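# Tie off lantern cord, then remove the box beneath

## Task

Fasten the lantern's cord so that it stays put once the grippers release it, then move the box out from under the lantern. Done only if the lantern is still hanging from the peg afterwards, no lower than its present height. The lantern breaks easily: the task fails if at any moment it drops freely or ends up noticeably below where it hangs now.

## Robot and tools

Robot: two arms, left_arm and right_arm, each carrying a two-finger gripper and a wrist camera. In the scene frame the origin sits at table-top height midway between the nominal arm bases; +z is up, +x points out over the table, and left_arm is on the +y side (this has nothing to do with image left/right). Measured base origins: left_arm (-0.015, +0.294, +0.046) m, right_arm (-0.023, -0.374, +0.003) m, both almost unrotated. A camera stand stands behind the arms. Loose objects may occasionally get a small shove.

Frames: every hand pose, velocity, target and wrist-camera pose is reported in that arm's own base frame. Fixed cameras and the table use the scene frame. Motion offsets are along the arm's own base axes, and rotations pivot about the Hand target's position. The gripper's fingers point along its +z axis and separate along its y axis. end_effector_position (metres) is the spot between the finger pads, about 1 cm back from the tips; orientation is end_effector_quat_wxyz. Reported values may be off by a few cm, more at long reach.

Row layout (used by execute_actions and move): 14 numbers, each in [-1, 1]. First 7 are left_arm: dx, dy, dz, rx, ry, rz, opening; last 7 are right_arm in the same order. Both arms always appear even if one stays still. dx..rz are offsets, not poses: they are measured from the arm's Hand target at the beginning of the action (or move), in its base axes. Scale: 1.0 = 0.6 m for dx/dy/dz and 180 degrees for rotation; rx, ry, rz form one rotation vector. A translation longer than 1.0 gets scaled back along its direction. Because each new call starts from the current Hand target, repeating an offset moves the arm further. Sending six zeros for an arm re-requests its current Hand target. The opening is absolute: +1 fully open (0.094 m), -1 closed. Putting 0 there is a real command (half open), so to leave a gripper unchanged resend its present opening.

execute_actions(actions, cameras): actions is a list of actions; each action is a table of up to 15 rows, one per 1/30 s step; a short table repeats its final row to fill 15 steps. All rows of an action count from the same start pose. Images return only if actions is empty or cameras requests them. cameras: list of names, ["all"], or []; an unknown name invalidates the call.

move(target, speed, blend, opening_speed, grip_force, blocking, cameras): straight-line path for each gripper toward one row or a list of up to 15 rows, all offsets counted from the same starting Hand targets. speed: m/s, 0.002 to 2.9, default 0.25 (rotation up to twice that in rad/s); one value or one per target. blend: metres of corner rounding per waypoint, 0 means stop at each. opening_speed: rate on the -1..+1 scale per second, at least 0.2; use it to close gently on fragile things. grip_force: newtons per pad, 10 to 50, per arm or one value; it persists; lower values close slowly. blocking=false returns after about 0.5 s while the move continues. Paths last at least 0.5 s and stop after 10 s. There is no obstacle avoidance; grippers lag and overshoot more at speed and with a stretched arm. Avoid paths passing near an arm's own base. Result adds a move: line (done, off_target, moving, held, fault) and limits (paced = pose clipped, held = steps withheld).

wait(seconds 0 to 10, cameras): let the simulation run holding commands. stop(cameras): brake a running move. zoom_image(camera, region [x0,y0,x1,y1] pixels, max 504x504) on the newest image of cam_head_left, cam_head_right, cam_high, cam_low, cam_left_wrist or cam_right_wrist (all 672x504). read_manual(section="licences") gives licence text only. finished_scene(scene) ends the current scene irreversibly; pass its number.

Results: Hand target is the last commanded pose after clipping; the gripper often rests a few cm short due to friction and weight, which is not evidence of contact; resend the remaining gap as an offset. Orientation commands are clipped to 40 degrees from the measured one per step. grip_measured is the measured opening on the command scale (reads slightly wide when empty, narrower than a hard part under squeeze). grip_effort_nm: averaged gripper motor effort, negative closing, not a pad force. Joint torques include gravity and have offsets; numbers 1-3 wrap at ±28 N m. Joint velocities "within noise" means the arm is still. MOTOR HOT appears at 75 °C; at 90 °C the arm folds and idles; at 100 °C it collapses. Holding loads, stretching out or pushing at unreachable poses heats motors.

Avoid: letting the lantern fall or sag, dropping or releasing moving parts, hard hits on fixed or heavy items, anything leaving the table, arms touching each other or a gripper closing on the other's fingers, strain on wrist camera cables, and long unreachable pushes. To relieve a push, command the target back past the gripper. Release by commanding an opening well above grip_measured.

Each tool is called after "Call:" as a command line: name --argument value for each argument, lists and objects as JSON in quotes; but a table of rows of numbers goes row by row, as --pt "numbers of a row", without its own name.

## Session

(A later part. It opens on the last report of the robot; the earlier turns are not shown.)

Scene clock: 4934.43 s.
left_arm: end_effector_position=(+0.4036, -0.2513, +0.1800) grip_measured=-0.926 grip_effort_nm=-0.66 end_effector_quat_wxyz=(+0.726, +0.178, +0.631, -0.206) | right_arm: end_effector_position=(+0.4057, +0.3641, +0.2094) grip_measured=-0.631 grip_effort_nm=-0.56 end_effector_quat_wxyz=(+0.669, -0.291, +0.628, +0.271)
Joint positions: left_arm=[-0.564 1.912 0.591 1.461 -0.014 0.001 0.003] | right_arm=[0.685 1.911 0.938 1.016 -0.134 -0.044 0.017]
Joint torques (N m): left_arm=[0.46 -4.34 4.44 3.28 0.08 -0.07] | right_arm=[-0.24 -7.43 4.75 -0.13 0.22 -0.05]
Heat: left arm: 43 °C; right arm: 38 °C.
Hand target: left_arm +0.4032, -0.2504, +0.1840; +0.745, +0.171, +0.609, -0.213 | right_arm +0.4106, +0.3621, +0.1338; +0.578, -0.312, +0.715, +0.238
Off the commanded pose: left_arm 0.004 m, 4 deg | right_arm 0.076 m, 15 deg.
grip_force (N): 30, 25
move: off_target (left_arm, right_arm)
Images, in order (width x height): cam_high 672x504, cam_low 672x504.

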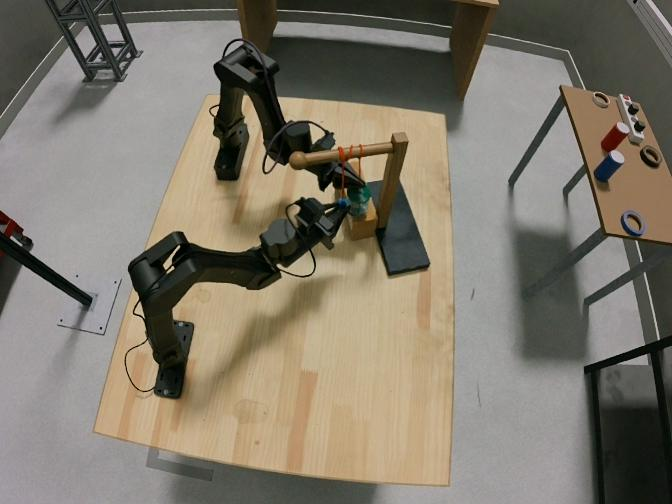

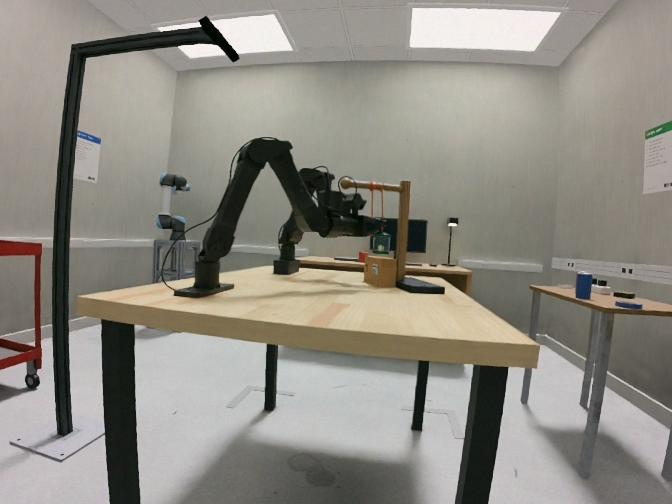

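Call:
move --target '[-0.002,-0.001,-0.012,0,0,0,-1, 0,0,0,0,0,0,-0.8]' --speed 0.05 --cameras '[]'

Call:
move --target '[0,0,-0.008,0,0,0,-1, 0,0,0,0,0,0,-0.8]' --speed 0.05 --cameras '["cam_low", "cam_left_wrist"]'

Call:
zoom_image --camera "cam_low" --region '[340, 170, 420, 290]'

Scene clock: 4947.47 s.
left_arm: end_effector_position=(+0.4037, -0.2513, +0.1793) grip_measured=-0.926 grip_effort_nm=-0.66 end_effector_quat_wxyz=(+0.726, +0.178, +0.631, -0.206) | right_arm: end_effector_position=(+0.4057, +0.3641, +0.2094) grip_measured=-0.631 grip_effort_nm=-0.56 end_effector_quat_wxyz=(+0.669, -0.291, +0.628, +0.271)
Joint positions: left_arm=[-0.564 1.914 0.591 1.463 -0.014 0.001 0.003] | right_arm=[0.685 1.911 0.938 1.016 -0.134 -0.044 0.017]
Joint torques (N m): left_arm=[0.06 -3.75 3.96 3.29 0.03 -0.07] | right_arm=[-0.23 -7.42 4.85 -0.14 0.23 -0.05]
Heat: left arm: 48 °C; right arm: 38 °C.
Hand target: left_arm +0.4020, -0.2510, +0.1769; +0.745, +0.171, +0.608, -0.213 | right_arm +0.4106, +0.3621, +0.1338; +0.578, -0.312, +0.715, +0.238
Off the commanded pose: left_arm 0.003 m, 4 deg | right_arm 0.076 m, 15 deg.
joint sent to its limit (left arm) — joint 4 (wrist pitch), upper limit. The joint targets still meet the commanded pose.
grip_force (N): 30, 25
move: off_target (left_arm, right_arm)
No camera images: "cameras" was empty.

Scene clock: 4948.17 s.
left_arm: end_effector_position=(+0.4044, -0.2518, +0.1788) grip_measured=-0.926 grip_effort_nm=-0.66 end_effector_quat_wxyz=(+0.726, +0.178, +0.631, -0.206) | right_arm: end_effector_position=(+0.4057, +0.3641, +0.2094) grip_measured=-0.631 grip_effort_nm=-0.56 end_effector_quat_wxyz=(+0.669, -0.291, +0.628, +0.271)
Joint positions: left_arm=[-0.564 1.919 0.595 1.463 -0.014 0.001 0.003] | right_arm=[0.685 1.911 0.938 1.016 -0.134 -0.044 0.017]
Joint torques (N m): left_arm=[0.06 -3.48 3.54 3.26 0.05 -0.05] | right_arm=[-0.21 -7.53 4.85 -0.16 0.23 -0.04]
Heat: left arm: 48 °C; right arm: 38 °C.
Hand target: left_arm +0.4020, -0.2510, +0.1721; +0.745, +0.171, +0.609, -0.213 | right_arm +0.4106, +0.3621, +0.1338; +0.578, -0.312, +0.715, +0.238
Off the commanded pose: left_arm 0.007 m, 4 deg | right_arm 0.076 m, 15 deg.
joint sent to its limit (left arm) — joint 4 (wrist pitch), upper limit. The joint targets still meet the commanded pose.
grip_force (N): 30, 25
move: off_target (left_arm, right_arm)
Images, in order (width x height): cam_low 672x504, cam_left_wrist 672x504.

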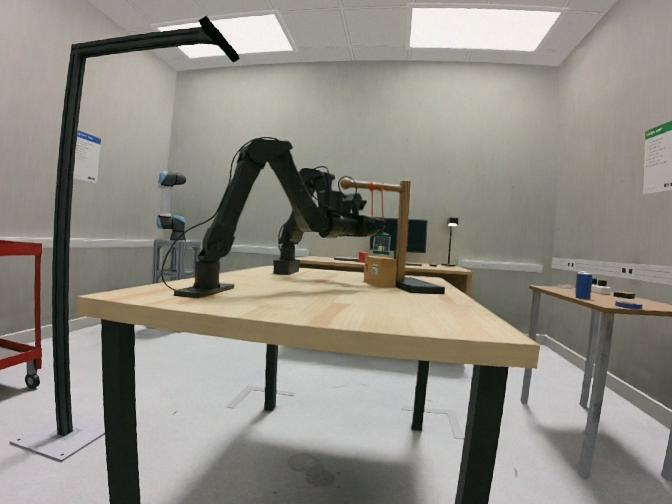

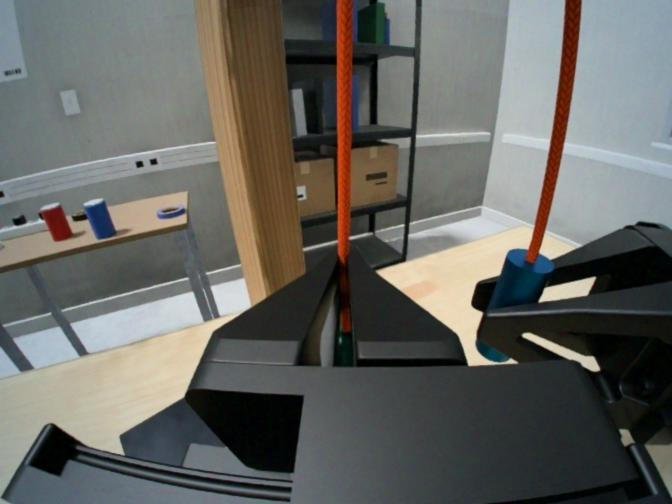

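Scaled by 4.200 from the camera's 672x504 image, which has a finer 960x720 frame.

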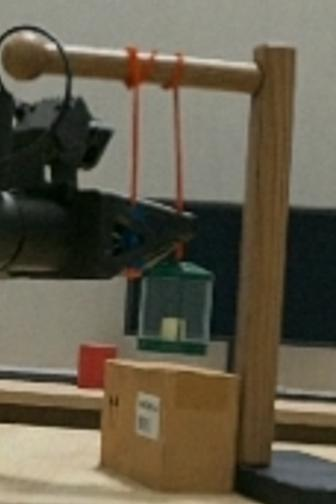

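Call:
move --target '[0,0,0,0,0,0,-1, 0,0,0.06,0.052,-0.0498,0,-0.8]' --speed 0.05 --cameras '[]'

Call:
move --target '[0,0,0,0,0,0,-1, 0,0,0.02,0,0,0,-0.8]' --speed 0.05 --cameras '["cam_low", "cam_high"]'

Call:
zoom_image --camera "cam_low" --region '[340, 170, 420, 290]'

Call:
zoom_image --camera "cam_high" --region '[290, 130, 400, 235]'

Scene clock: 4982.43 s.
left_arm: end_effector_position=(+0.4044, -0.2518, +0.1788) grip_measured=-0.926 grip_effort_nm=-0.66 end_effector_quat_wxyz=(+0.726, +0.178, +0.631, -0.206) | right_arm: end_effector_position=(+0.4042, +0.3629, +0.2138) grip_measured=-0.631 grip_effort_nm=-0.57 end_effector_quat_wxyz=(+0.695, -0.277, +0.600, +0.284)
Joint positions: left_arm=[-0.564 1.919 0.595 1.463 -0.014 0.001 0.003] | right_arm=[0.685 1.96 0.918 1.171 -0.134 -0.028 0.017]
Joint torques (N m): left_arm=[-0.03 -3.44 3.49 3.28 0.04 -0.06] | right_arm=[-0.34 -6.61 5.07 1.19 0.25 0.11]
Heat: left arm: 51 °C; right arm: 38 °C.
Hand target: left_arm +0.4020, -0.2510, +0.1721; +0.745, +0.171, +0.609, -0.213 | right_arm +0.4106, +0.3621, +0.1698; +0.656, -0.281, +0.646, +0.270
Off the commanded pose: left_arm 0.007 m, 4 deg | right_arm 0.044 m, 7 deg.
joint sent to its limit (left arm) — joint 4 (wrist pitch), upper limit. The joint targets still meet the commanded pose.
grip_force (N): 30, 25
move: off_target (left_arm, right_arm)
No camera images: "cameras" was empty.

Scene clock: 4983.13 s.
left_arm: end_effector_position=(+0.4044, -0.2518, +0.1788) grip_measured=-0.926 grip_effort_nm=-0.66 end_effector_quat_wxyz=(+0.726, +0.178, +0.631, -0.206) | right_arm: end_effector_position=(+0.4043, +0.3629, +0.2135) grip_measured=-0.631 grip_effort_nm=-0.56 end_effector_quat_wxyz=(+0.695, -0.277, +0.600, +0.284)
Joint positions: left_arm=[-0.564 1.919 0.595 1.463 -0.014 0.001 0.003] | right_arm=[0.685 1.96 0.918 1.17 -0.134 -0.027 0.017]
Joint torques (N m): left_arm=[0.09 -3.41 3.44 3.26 0.04 -0.07] | right_arm=[-0.28 -9.33 6.22 0.78 0.23 0.09]
Heat: left arm: 51 °C; right arm: 38 °C.
Hand target: left_arm +0.4020, -0.2510, +0.1721; +0.745, +0.171, +0.609, -0.213 | right_arm +0.4106, +0.3621, +0.1818; +0.656, -0.281, +0.646, +0.270
Off the commanded pose: left_arm 0.007 m, 4 deg | right_arm 0.032 m, 7 deg.
joint sent to its limit (left arm) — joint 4 (wrist pitch), upper limit. The joint targets still meet the commanded pose.
grip_force (N): 30, 25
move: off_target (left_arm, right_arm)
Images, in order (width x height): cam_high 672x504, cam_low 672x504.

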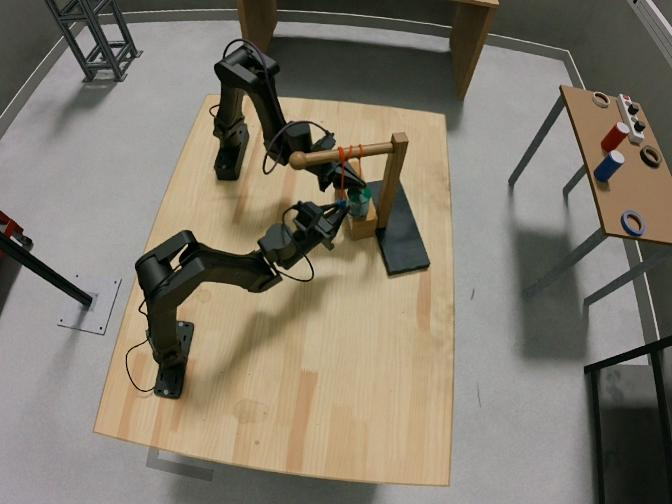

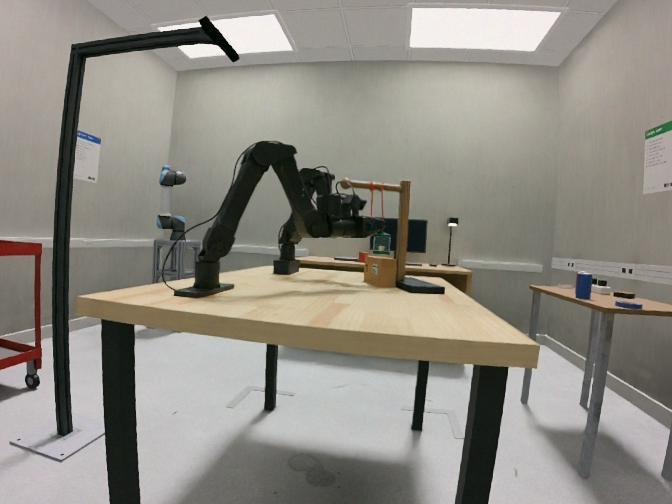

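Scaled by 4.200 from the camera's 672x504 image, which has a finer 960x720 frame.

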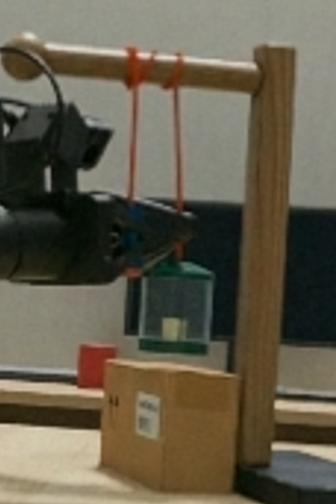

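Scaled by 4.582 from the camera's 672x504 image, which has a finer 960x720 frame.

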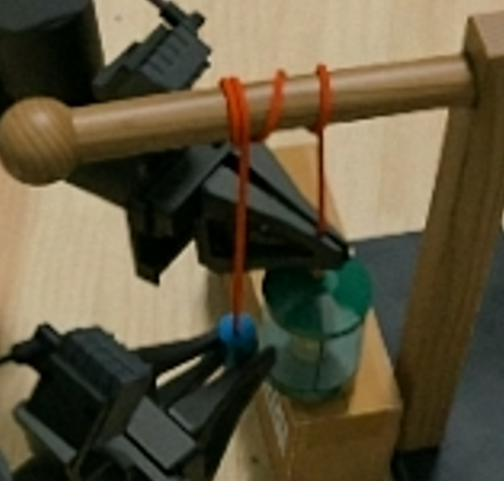

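Call:
move --target '[0,0,0,0,0,0,-1, 0.004,0.004,0.035,0,0,0,-0.8]' --speed 0.05 --cameras '[]'

Call:
move --target '[0,0,0,0,0,0,-1, 0,0,0.015,0,0,0,-0.8]' --speed 0.05 --cameras '[]'

Call:
move --target '[0,0,0,0,0,0,-1, 0,0,0.012,0,0,0,-0.8]' --speed 0.05 --cameras '["cam_right_wrist", "cam_high"]'

Call:
zoom_image --camera "cam_high" --region '[290, 130, 400, 235]'

Scene clock: 4993.57 s.
left_arm: end_effector_position=(+0.4044, -0.2518, +0.1788) grip_measured=-0.926 grip_effort_nm=-0.66 end_effector_quat_wxyz=(+0.726, +0.178, +0.631, -0.206) | right_arm: end_effector_position=(+0.4088, +0.3667, +0.2136) grip_measured=-0.631 grip_effort_nm=-0.56 end_effector_quat_wxyz=(+0.678, -0.282, +0.619, +0.280)
Joint positions: left_arm=[-0.564 1.919 0.595 1.463 -0.014 0.001 0.003] | right_arm=[0.685 1.936 0.954 1.058 -0.134 -0.026 0.017]
Joint torques (N m): left_arm=[0.02 -3.44 3.54 3.27 0.03 -0.05] | right_arm=[-0.24 -11.23 7.53 1.02 0.2 0.06]
Heat: left arm: 51 °C; right arm: 38 °C.
Hand target: left_arm +0.4020, -0.2510, +0.1721; +0.745, +0.171, +0.609, -0.213 | right_arm +0.4130, +0.3645, +0.2029; +0.656, -0.281, +0.646, +0.270
Off the commanded pose: left_arm 0.007 m, 4 deg | right_arm 0.012 m, 4 deg.
joint sent to its limit (left arm) — joint 4 (wrist pitch), upper limit. The joint targets still meet the commanded pose.
grip_force (N): 30, 25
move: off_target (left_arm, right_arm)
No camera images: "cameras" was empty.

Scene clock: 4994.50 s.
left_arm: end_effector_position=(+0.4044, -0.2518, +0.1788) grip_measured=-0.926 grip_effort_nm=-0.66 end_effector_quat_wxyz=(+0.726, +0.178, +0.631, -0.206) | right_arm: end_effector_position=(+0.4093, +0.3671, +0.2141) grip_measured=-0.631 grip_effort_nm=-0.56 end_effector_quat_wxyz=(+0.669, -0.285, +0.628, +0.277)
Joint positions: left_arm=[-0.564 1.919 0.595 1.463 -0.014 0.001 0.003] | right_arm=[0.685 1.917 0.964 1.003 -0.134 -0.026 0.017]
Joint torques (N m): left_arm=[0.06 -3.45 3.43 3.26 0.04 -0.07] | right_arm=[-0.24 -11.63 8.12 1.2 0.21 0.06]
Heat: left arm: 51 °C; right arm: 38 °C.
Hand target: left_arm +0.4020, -0.2510, +0.1721; +0.745, +0.171, +0.609, -0.213 | right_arm +0.4130, +0.3645, +0.2119; +0.656, -0.281, +0.646, +0.270
Off the commanded pose: left_arm 0.007 m, 4 deg | right_arm 0.005 m, 3 deg.
joint sent to its limit (left arm) — joint 4 (wrist pitch), upper limit. The joint targets still meet the commanded pose.
grip_force (N): 30, 25
move: off_target (left_arm, right_arm)
No camera images: "cameras" was empty.

Scene clock: 4995.40 s.
left_arm: end_effector_position=(+0.4044, -0.2518, +0.1788) grip_measured=-0.926 grip_effort_nm=-0.66 end_effector_quat_wxyz=(+0.726, +0.178, +0.631, -0.206) | right_arm: end_effector_position=(+0.4095, +0.3673, +0.2145) grip_measured=-0.631 grip_effort_nm=-0.56 end_effector_quat_wxyz=(+0.662, -0.287, +0.635, +0.276)
Joint positions: left_arm=[-0.564 1.919 0.595 1.463 -0.014 0.001 0.003] | right_arm=[0.685 1.903 0.972 0.959 -0.134 -0.026 0.017]
Joint torques (N m): left_arm=[0.05 -3.43 3.51 3.27 0.05 -0.05] | right_arm=[-0.28 -12 8.69 1.31 0.23 0.08]
Heat: left arm: 51 °C; right arm: 38 °C.
Hand target: left_arm +0.4020, -0.2510, +0.1721; +0.745, +0.171, +0.609, -0.213 | right_arm +0.4130, +0.3645, +0.2190; +0.656, -0.281, +0.646, +0.270
Off the commanded pose: left_arm 0.007 m, 4 deg | right_arm 0.006 m, 2 deg.
joint sent to its limit (left arm) — joint 4 (wrist pitch), upper limit. The joint targets still meet the commanded pose.
grip_force (N): 30, 25
move: off_target (left_arm)
Images, in order (width x height): cam_high 672x504, cam_right_wrist 672x504.

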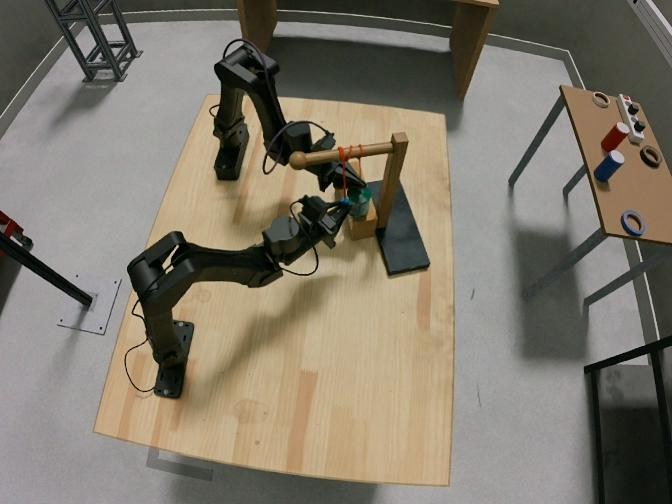

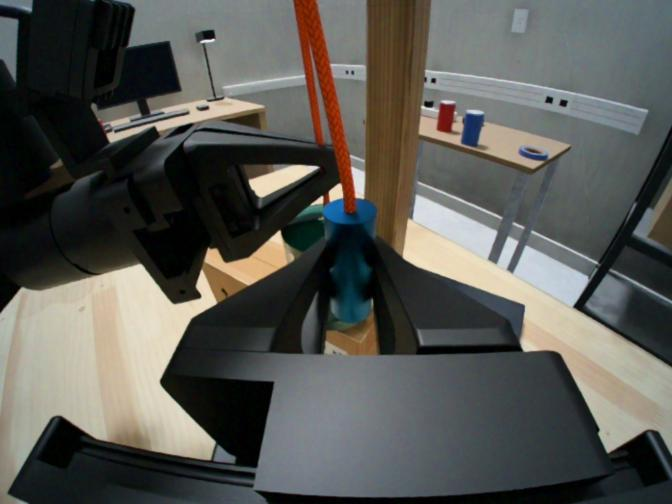

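Scaled by 4.582 from the camera's 672x504 image, which has a finer 960x720 frame.

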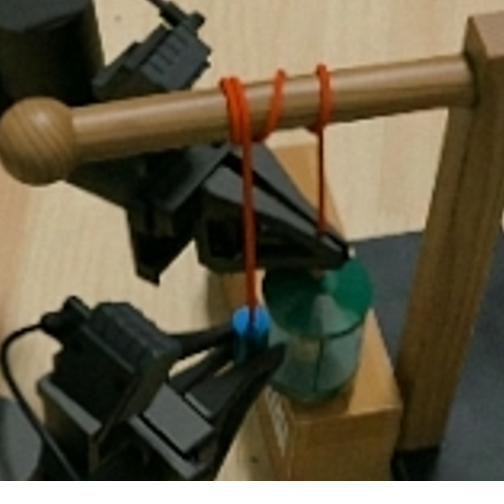

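Call:
move --target '[0,0,0,0,0,0,-1, 0,0,0.012,0,0,0,-0.8]' --speed 0.05 --cameras '[]'

Call:
move --target '[0,0,0,0,0,0,-1, 0,0,0.01,0,0,0,-0.8]' --speed 0.05 --cameras '["cam_high"]'

Call:
zoom_image --camera "cam_high" --region '[290, 130, 400, 235]'

Scene clock: 5013.93 s.
left_arm: end_effector_position=(+0.4044, -0.2518, +0.1788) grip_measured=-0.926 grip_effort_nm=-0.66 end_effector_quat_wxyz=(+0.726, +0.178, +0.631, -0.206) | right_arm: end_effector_position=(+0.4098, +0.3673, +0.2151) grip_measured=-0.631 grip_effort_nm=-0.56 end_effector_quat_wxyz=(+0.655, -0.289, +0.642, +0.274)
Joint positions: left_arm=[-0.564 1.919 0.595 1.463 -0.014 0.001 0.003] | right_arm=[0.685 1.889 0.981 0.917 -0.133 -0.026 0.017]
Joint torques (N m): left_arm=[0.06 -3.48 3.45 3.28 0.05 -0.07] | right_arm=[-0.24 -12.26 9.1 1.47 0.2 0.07]
Heat: left arm: 52 °C; right arm: 38 °C.
Hand target: left_arm +0.4020, -0.2510, +0.1721; +0.745, +0.171, +0.609, -0.213 | right_arm +0.4130, +0.3646, +0.2263; +0.656, -0.281, +0.646, +0.270
Off the commanded pose: left_arm 0.007 m, 4 deg | right_arm 0.012 m, 1 deg.
joint sent to its limit (left arm) — joint 4 (wrist pitch), upper limit. The joint targets still meet the commanded pose.
grip_force (N): 30, 25
move: off_target (left_arm, right_arm)
No camera images: "cameras" was empty.

Scene clock: 5014.80 s.
left_arm: end_effector_position=(+0.4044, -0.2518, +0.1788) grip_measured=-0.926 grip_effort_nm=-0.66 end_effector_quat_wxyz=(+0.726, +0.178, +0.631, -0.206) | right_arm: end_effector_position=(+0.4100, +0.3672, +0.2157) grip_measured=-0.631 grip_effort_nm=-0.56 end_effector_quat_wxyz=(+0.650, -0.290, +0.648, +0.272)
Joint positions: left_arm=[-0.564 1.919 0.595 1.463 -0.014 0.001 0.003] | right_arm=[0.685 1.878 0.988 0.882 -0.132 -0.026 0.017]
Joint torques (N m): left_arm=[0.08 -3.47 3.51 3.27 0.06 -0.06] | right_arm=[-0.21 -12.52 9.36 1.56 0.19 0.06]
Heat: left arm: 52 °C; right arm: 38 °C.
Hand target: left_arm +0.4020, -0.2510, +0.1721; +0.745, +0.171, +0.609, -0.213 | right_arm +0.4130, +0.3645, +0.2322; +0.656, -0.281, +0.646, +0.270
Off the commanded pose: left_arm 0.007 m, 4 deg | right_arm 0.017 m, 1 deg.
joint sent to its limit (left arm) — joint 4 (wrist pitch), upper limit. The joint targets still meet the commanded pose.
grip_force (N): 30, 25
move: off_target (left_arm, right_arm)
Images, in order (width x height): cam_high 672x504.

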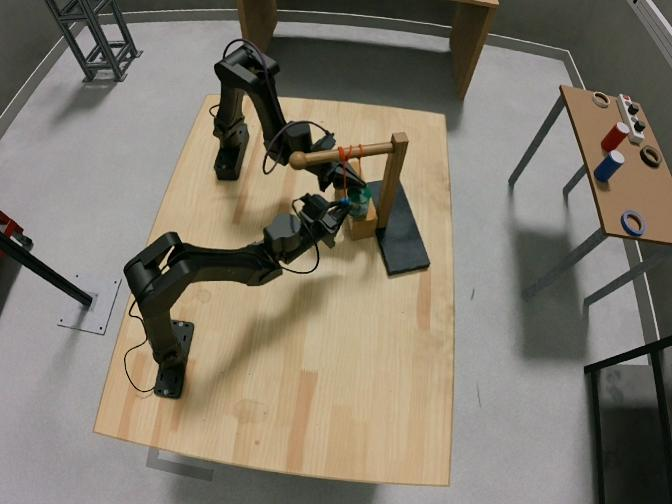

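Scaled by 4.582 from the camera's 672x504 image, which has a finer 960x720 frame.

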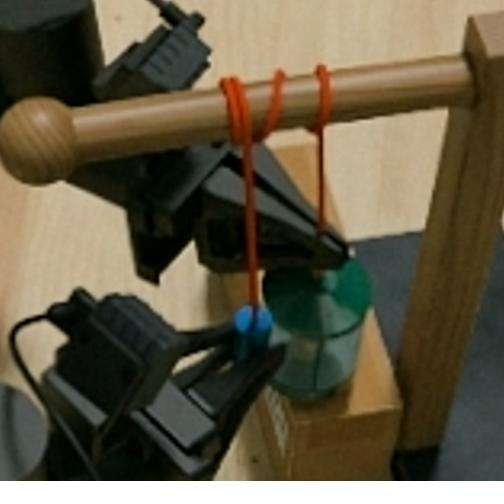

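Call:
move --target '[0,0,-0.012,0,0,0,-1, 0,0,0,0,0,0,-0.8]' --speed 0.03 --cameras '["cam_high", "cam_low"]'

Call:
zoom_image --camera "cam_low" --region '[340, 170, 420, 290]'

Call:
zoom_image --camera "cam_high" --region '[290, 130, 400, 235]'

Scene clock: 5028.00 s.
left_arm: end_effector_position=(+0.4053, -0.2523, +0.1780) grip_measured=-0.926 grip_effort_nm=-0.66 end_effector_quat_wxyz=(+0.726, +0.178, +0.632, -0.205) | right_arm: end_effector_position=(+0.4100, +0.3672, +0.2157) grip_measured=-0.631 grip_effort_nm=-0.56 end_effector_quat_wxyz=(+0.650, -0.290, +0.648, +0.272)
Joint positions: left_arm=[-0.564 1.924 0.599 1.465 -0.014 0.001 0.003] | right_arm=[0.685 1.878 0.988 0.882 -0.132 -0.026 0.017]
Joint torques (N m): left_arm=[0.06 -3 2.92 3.26 0.05 -0.06] | right_arm=[-0.25 -12.51 9.44 1.6 0.2 0.06]
Heat: left arm: 52 °C; right arm: 43 °C.
Hand target: left_arm +0.4020, -0.2510, +0.1650; +0.745, +0.171, +0.608, -0.213 | right_arm +0.4130, +0.3645, +0.2322; +0.656, -0.281, +0.646, +0.270
Off the commanded pose: left_arm 0.014 m, 4 deg | right_arm 0.017 m, 1 deg.
joint sent to its limit (left arm) — joint 4 (wrist pitch), upper limit. The joint targets are off in orientation, not in position.
grip_force (N): 30, 25
move: off_target (left_arm, right_arm)
Images, in order (width x height): cam_high 672x504, cam_low 672x504.

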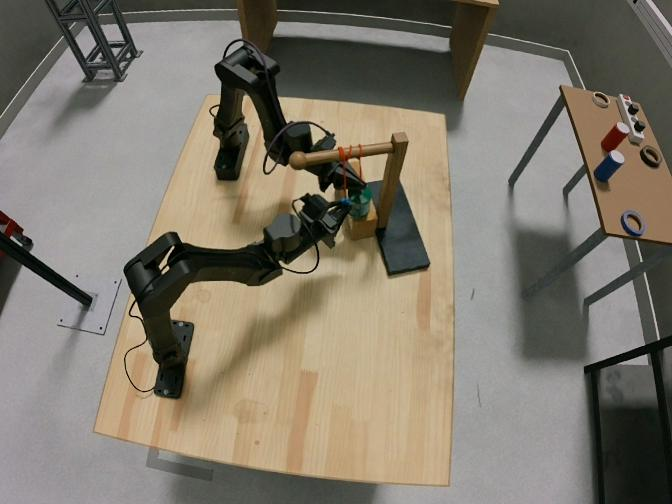

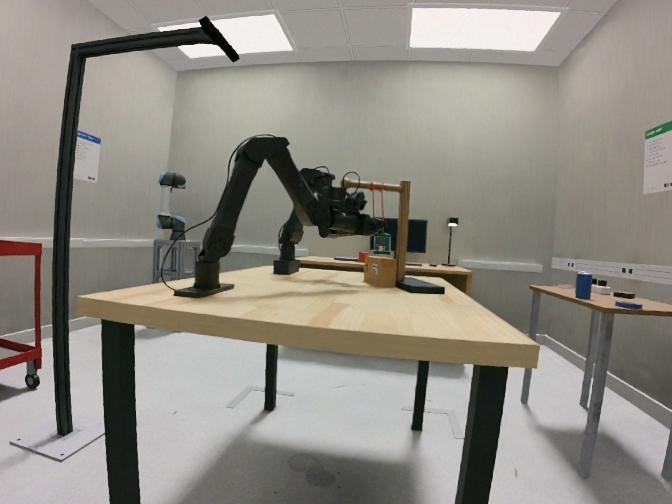

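Scaled by 4.200 from the camera's 672x504 image, which has a finer 960x720 frame.

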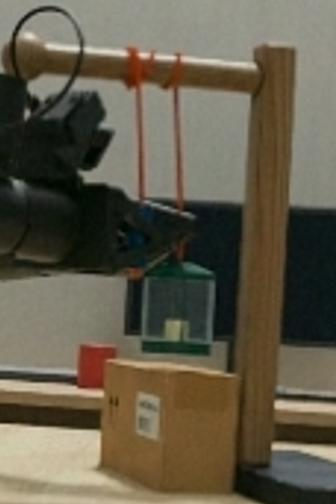

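Scaled by 4.582 from the camera's 672x504 image, which has a finer 960x720 frame.

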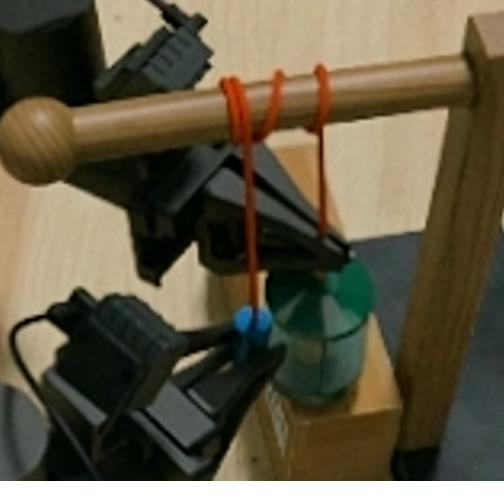

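Call:
move --target '[0,0,0,0,0,0,-1, 0,0,-0.008,0,0,0,-0.42]' --speed 0.03 --opening_speed 0.3 --cameras '["cam_right_wrist", "cam_high"]'

Call:
zoom_image --camera "cam_high" --region '[290, 130, 400, 235]'

Scene clock: 5057.43 s.
left_arm: end_effector_position=(+0.4054, -0.2524, +0.1771) grip_measured=-0.926 grip_effort_nm=-0.66 end_effector_quat_wxyz=(+0.726, +0.178, +0.632, -0.205) | right_arm: end_effector_position=(+0.4105, +0.3667, +0.2149) grip_measured=-0.421 grip_effort_nm=0.09 end_effector_quat_wxyz=(+0.649, -0.289, +0.650, +0.271)
Joint positions: left_arm=[-0.564 1.926 0.599 1.465 -0.014 0.001 0.003] | right_arm=[0.685 1.878 0.988 0.878 -0.128 -0.025 0.027]
Joint torques (N m): left_arm=[0.03 -3.06 2.95 3.27 0.05 -0.06] | right_arm=[-0.23 -11.58 8.75 1.8 0.12 0.04]
Heat: left arm: 52 °C; right arm: 47 °C.
Hand target: left_arm +0.4020, -0.2510, +0.1649; +0.745, +0.171, +0.608, -0.213 | right_arm +0.4130, +0.3645, +0.2274; +0.656, -0.281, +0.646, +0.270
Off the commanded pose: left_arm 0.013 m, 4 deg | right_arm 0.013 m, 1 deg.
joint sent to its limit (left arm) — joint 4 (wrist pitch), upper limit. The joint targets are off in orientation, not in position.
grip_force (N): 30, 25
move: off_target (left_arm, right_arm)
Images, in order (width x height): cam_high 672x504, cam_right_wrist 672x504.

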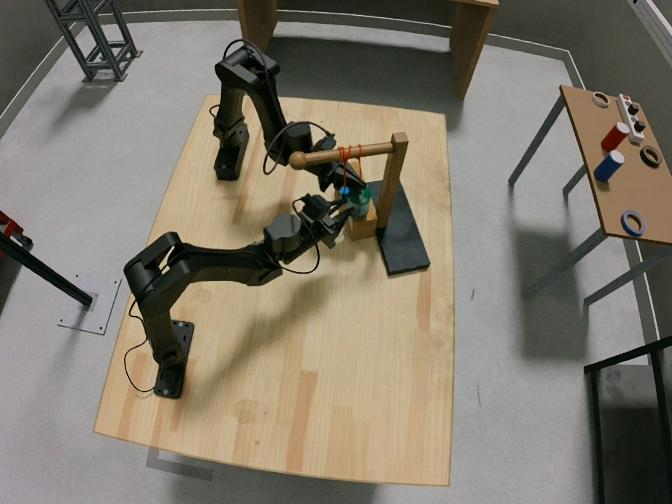

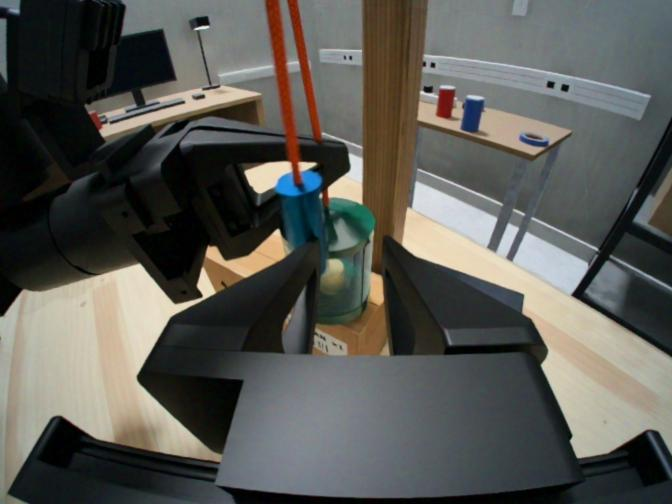

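Scaled by 4.582 from the camera's 672x504 image, which has a finer 960x720 frame.

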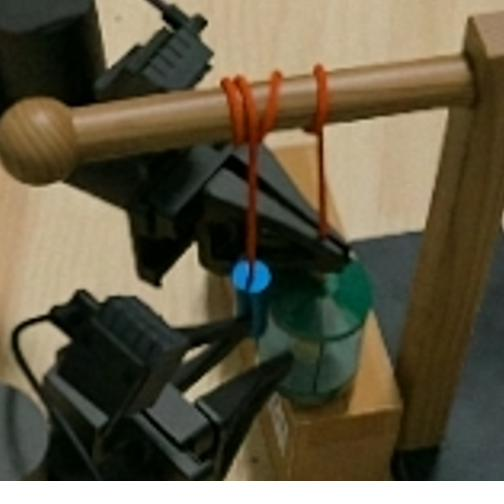

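Call:
wait --seconds 3 --cameras '["cam_right_wrist", "cam_high", "cam_low"]'

Call:
zoom_image --camera "cam_high" --region '[290, 130, 400, 235]'

Call:
zoom_image --camera "cam_low" --region '[340, 170, 420, 290]'

Scene clock: 5077.17 s.
left_arm: end_effector_position=(+0.4054, -0.2524, +0.1771) grip_measured=-0.926 grip_effort_nm=-0.66 end_effector_quat_wxyz=(+0.726, +0.178, +0.632, -0.205) | right_arm: end_effector_position=(+0.4106, +0.3666, +0.2148) grip_measured=-0.421 grip_effort_nm=0.09 end_effector_quat_wxyz=(+0.649, -0.289, +0.650, +0.270)
Joint positions: left_arm=[-0.564 1.926 0.599 1.465 -0.014 0.001 0.003] | right_arm=[0.685 1.878 0.988 0.878 -0.128 -0.025 0.027]
Joint torques (N m): left_arm=[0.05 -3.08 2.92 3.27 0.03 -0.07] | right_arm=[-0.23 -11.51 8.69 1.79 0.11 0.07]
Heat: left arm: 52 °C; right arm: 47 °C.
Hand target: left_arm +0.4020, -0.2510, +0.1649; +0.745, +0.171, +0.608, -0.213 | right_arm +0.4129, +0.3646, +0.2274; +0.656, -0.281, +0.646, +0.270
Tool commands: left_gripper/opening=-1.0 right_gripper/opening=-0.42
Off the commanded pose: left_arm 0.013 m, 4 deg | right_arm 0.013 m, 1 deg.
grip_force (N): 30, 25
wait: 3.00 s; at rest from the start
Images, in order (width x height): cam_high 672x504, cam_low 672x504, cam_right_wrist 672x504.

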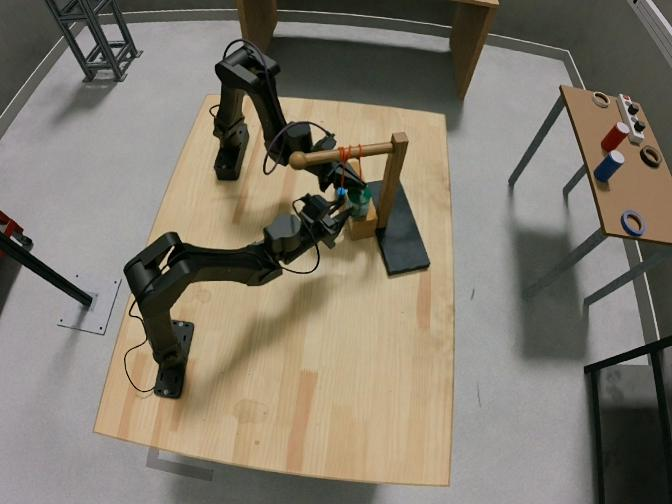

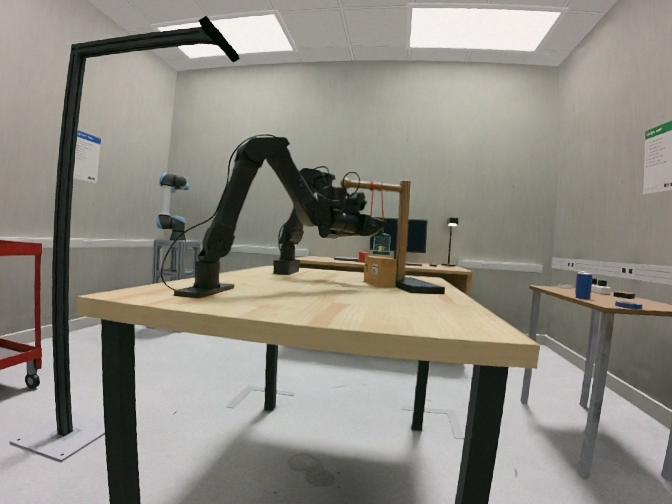

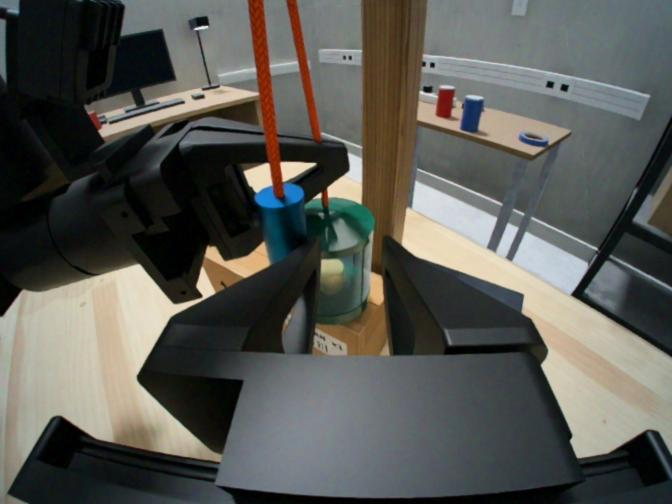

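Scaled by 4.582 from the camera's 672x504 image, which has a finer 960x720 frame.

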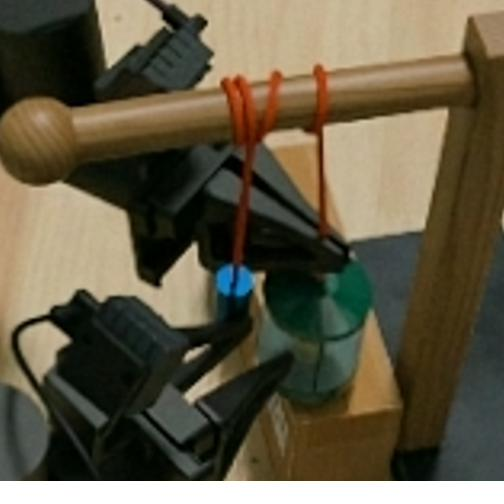

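Scaled by 4.200 from the camera's 672x504 image, which has a finer 960x720 frame.

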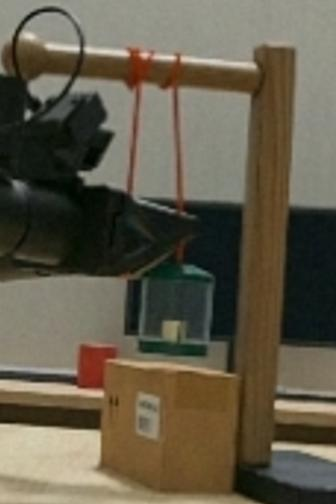

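Call:
move --target '[0,0,0,0,0,0,-1, -0.1,-0.105,0,0,0,0,-0.42]' --speed 0.08 --cameras '["cam_right_wrist", "cam_high"]'

Call:
zoom_image --camera "cam_high" --region '[290, 130, 400, 235]'

Scene clock: 5089.27 s.
left_arm: end_effector_position=(+0.4054, -0.2524, +0.1771) grip_measured=-0.926 grip_effort_nm=-0.66 end_effector_quat_wxyz=(+0.726, +0.178, +0.632, -0.205) | right_arm: end_effector_position=(+0.3559, +0.3058, +0.2182) grip_measured=-0.421 grip_effort_nm=0.08 end_effector_quat_wxyz=(+0.648, -0.285, +0.654, +0.265)
Joint positions: left_arm=[-0.564 1.926 0.599 1.465 -0.014 0.001 0.003] | right_arm=[0.651 1.587 0.662 0.906 -0.148 -0.025 0.027]
Joint torques (N m): left_arm=[0.08 -3.12 2.88 3.26 0.04 -0.07] | right_arm=[-0.57 -9.2 6.16 2.06 -0.05 0.08]
Heat: left arm: 52 °C; right arm: 47 °C.
Hand target: left_arm +0.4020, -0.2510, +0.1649; +0.745, +0.171, +0.608, -0.213 | right_arm +0.3529, +0.3016, +0.2275; +0.656, -0.281, +0.646, +0.270
Off the commanded pose: left_arm 0.013 m, 4 deg | right_arm 0.011 m, 1 deg.
joint sent to its limit (left arm) — joint 4 (wrist pitch), upper limit. The joint targets are off in orientation, not in position.
grip_force (N): 30, 25
move: off_target (left_arm, right_arm)
Images, in order (width x height): cam_high 672x504, cam_right_wrist 672x504.

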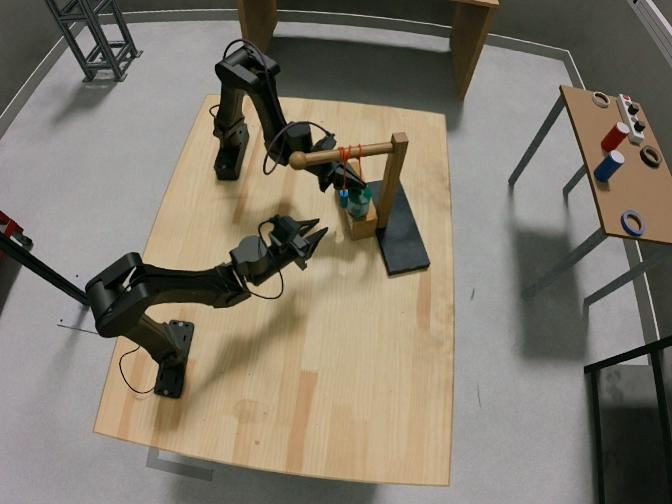

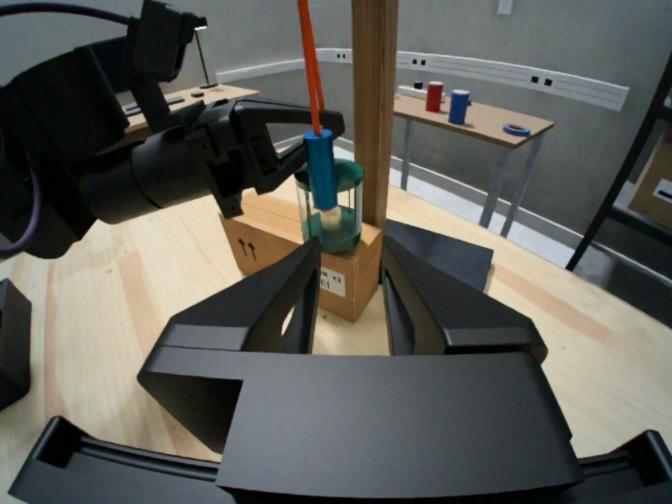

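Scaled by 4.582 from the camera's 672x504 image, which has a finer 960x720 frame.

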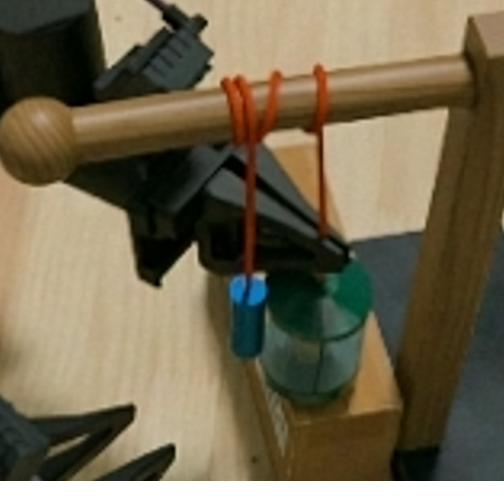

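Call:
zoom_image --camera "cam_right_wrist" --region '[200, 80, 420, 330]'

Scaled by 2.016 from the camera's 672x504 image, which has a finer 960x720 frame.

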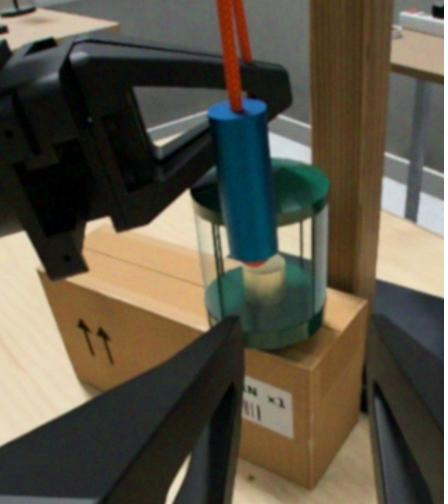

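Call:
move --target '[0.002,-0.001,0.02,0,0,0,-1, 0,0,0,0,0,0,-0.42]' --speed 0.05 --cameras '[]'

Scene clock: 5109.13 s.
left_arm: end_effector_position=(+0.4056, -0.2526, +0.1777) grip_measured=-0.926 grip_effort_nm=-0.66 end_effector_quat_wxyz=(+0.726, +0.178, +0.632, -0.205) | right_arm: end_effector_position=(+0.3558, +0.3058, +0.2182) grip_measured=-0.421 grip_effort_nm=0.09 end_effector_quat_wxyz=(+0.648, -0.285, +0.654, +0.265)
Joint positions: left_arm=[-0.564 1.926 0.6 1.465 -0.014 0.001 0.003] | right_arm=[0.651 1.587 0.662 0.906 -0.148 -0.025 0.027]
Joint torques (N m): left_arm=[0.12 -4.33 3.71 3.24 0.04 -0.04] | right_arm=[-0.47 -9.25 6.17 2.06 -0.05 0.09]
Heat: left arm: 52 °C; right arm: 42 °C.
Hand target: left_arm +0.4032, -0.2516, +0.1769; +0.745, +0.171, +0.608, -0.213 | right_arm +0.3529, +0.3016, +0.2275; +0.656, -0.281, +0.646, +0.270
Off the commanded pose: left_arm 0.003 m, 4 deg | right_arm 0.011 m, 1 deg.
joint sent to its limit (left arm) — joint 4 (wrist pitch), upper limit. The joint targets still meet the commanded pose.
grip_force (N): 30, 25
move: off_target (left_arm, right_arm)
No camera images: "cameras" was empty.

Call:
move --target '[0.002,-0.001,0.012,0,0,0,-1, 0,0,0,0,0,0,-0.42]' --speed 0.05 --cameras '["cam_left_wrist"]'

Scene clock: 5122.83 s.
left_arm: end_effector_position=(+0.4058, -0.2527, +0.1781) grip_measured=-0.926 grip_effort_nm=-0.66 end_effector_quat_wxyz=(+0.726, +0.178, +0.631, -0.206) | right_arm: end_effector_position=(+0.3558, +0.3058, +0.2182) grip_measured=-0.421 grip_effort_nm=0.08 end_effector_quat_wxyz=(+0.648, -0.285, +0.654, +0.265)
Joint positions: left_arm=[-0.564 1.926 0.601 1.465 -0.014 0.001 0.003] | right_arm=[0.651 1.587 0.662 0.906 -0.148 -0.025 0.027]
Joint torques (N m): left_arm=[0.13 -5.05 4.34 3.22 0.04 -0.04] | right_arm=[-0.53 -9.17 6.22 2.08 -0.09 0.03]
Heat: left arm: 52 °C; right arm: 41 °C.
Hand target: left_arm +0.4044, -0.2522, +0.1840; +0.745, +0.171, +0.609, -0.213 | right_arm +0.3529, +0.3016, +0.2275; +0.656, -0.281, +0.646, +0.270
Off the commanded pose: left_arm 0.006 m, 4 deg | right_arm 0.011 m, 1 deg.
grip_force (N): 30, 25
move: off_target (left_arm, right_arm)
Images, in order (width x height): cam_left_wrist 672x504.

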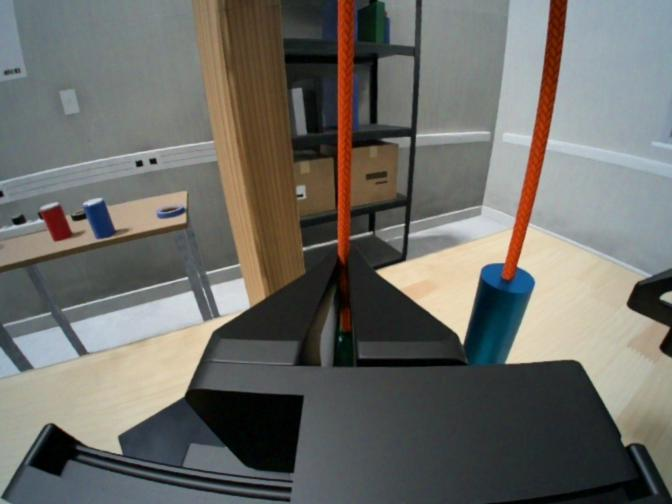

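Call:
move --target '[0,0,0,0,0,0,-0.4, 0,0,0,0,0,0,-0.42]' --speed 0.05 --opening_speed 0.4 --cameras '["cam_left_wrist", "cam_low", "cam_high"]'

Call:
zoom_image --camera "cam_low" --region '[340, 170, 420, 290]'

Call:
zoom_image --camera "cam_high" --region '[290, 130, 400, 235]'

Scene clock: 5132.87 s.
left_arm: end_effector_position=(+0.4065, -0.2531, +0.1710) grip_measured=-0.402 grip_effort_nm=0.14 end_effector_quat_wxyz=(+0.721, +0.180, +0.638, -0.204) | right_arm: end_effector_position=(+0.3558, +0.3058, +0.2182) grip_measured=-0.421 grip_effort_nm=0.08 end_effector_quat_wxyz=(+0.648, -0.285, +0.654, +0.265)
Joint positions: left_arm=[-0.564 1.939 0.601 1.46 -0.014 0.001 0.028] | right_arm=[0.651 1.587 0.662 0.906 -0.148 -0.025 0.027]
Joint torques (N m): left_arm=[0.12 -6.09 4.25 3.29 0.05 -0.06] | right_arm=[-0.55 -9.21 6.2 2.07 -0.06 0.07]
Heat: left arm: 52 °C; right arm: 40 °C.
Hand target: left_arm +0.4044, -0.2522, +0.1840; +0.745, +0.171, +0.609, -0.213 | right_arm +0.3529, +0.3016, +0.2275; +0.656, -0.281, +0.646, +0.270
Off the commanded pose: left_arm 0.013 m, 5 deg | right_arm 0.011 m, 1 deg.
grip_force (N): 30, 25
move: off_target (left_arm, right_arm)
Images, in order (width x height): cam_high 672x504, cam_low 672x504, cam_left_wrist 672x504.

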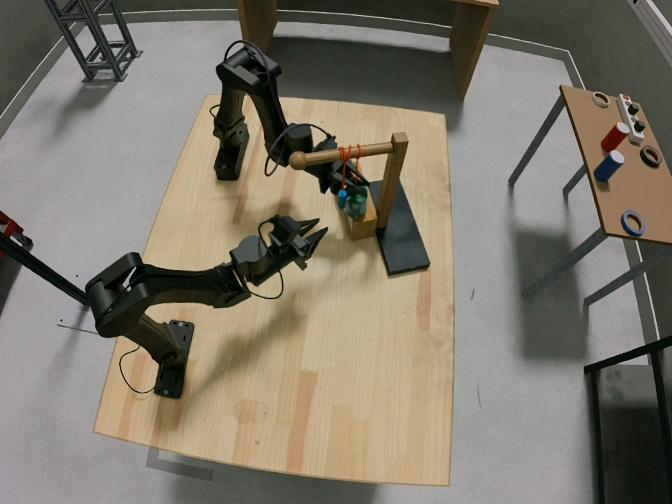

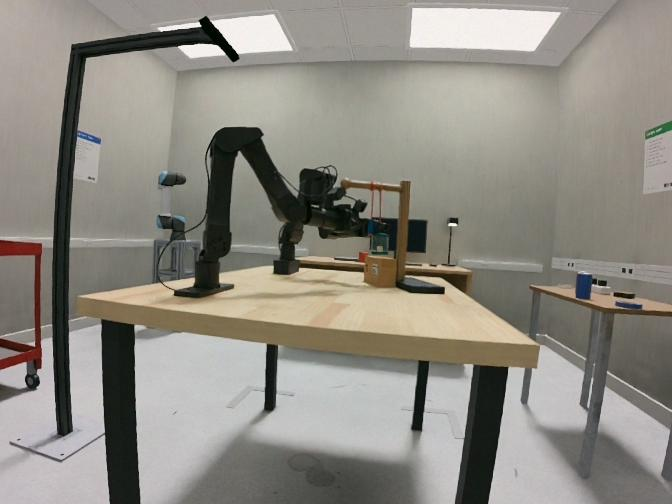

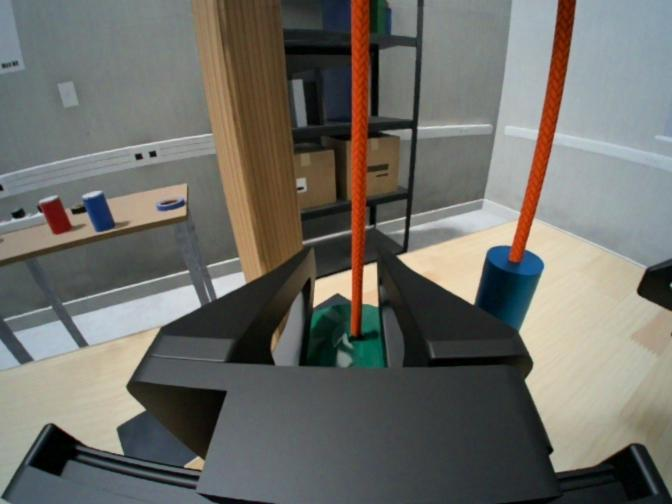

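Scaled by 4.200 from the camera's 672x504 image, which has a finer 960x720 frame.

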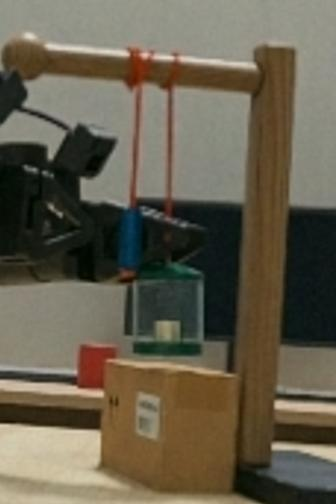

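Scaled by 4.582 from the camera's 672x504 image, which has a finer 960x720 frame.

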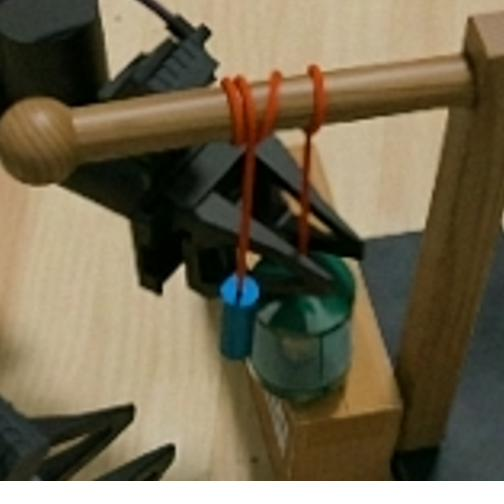

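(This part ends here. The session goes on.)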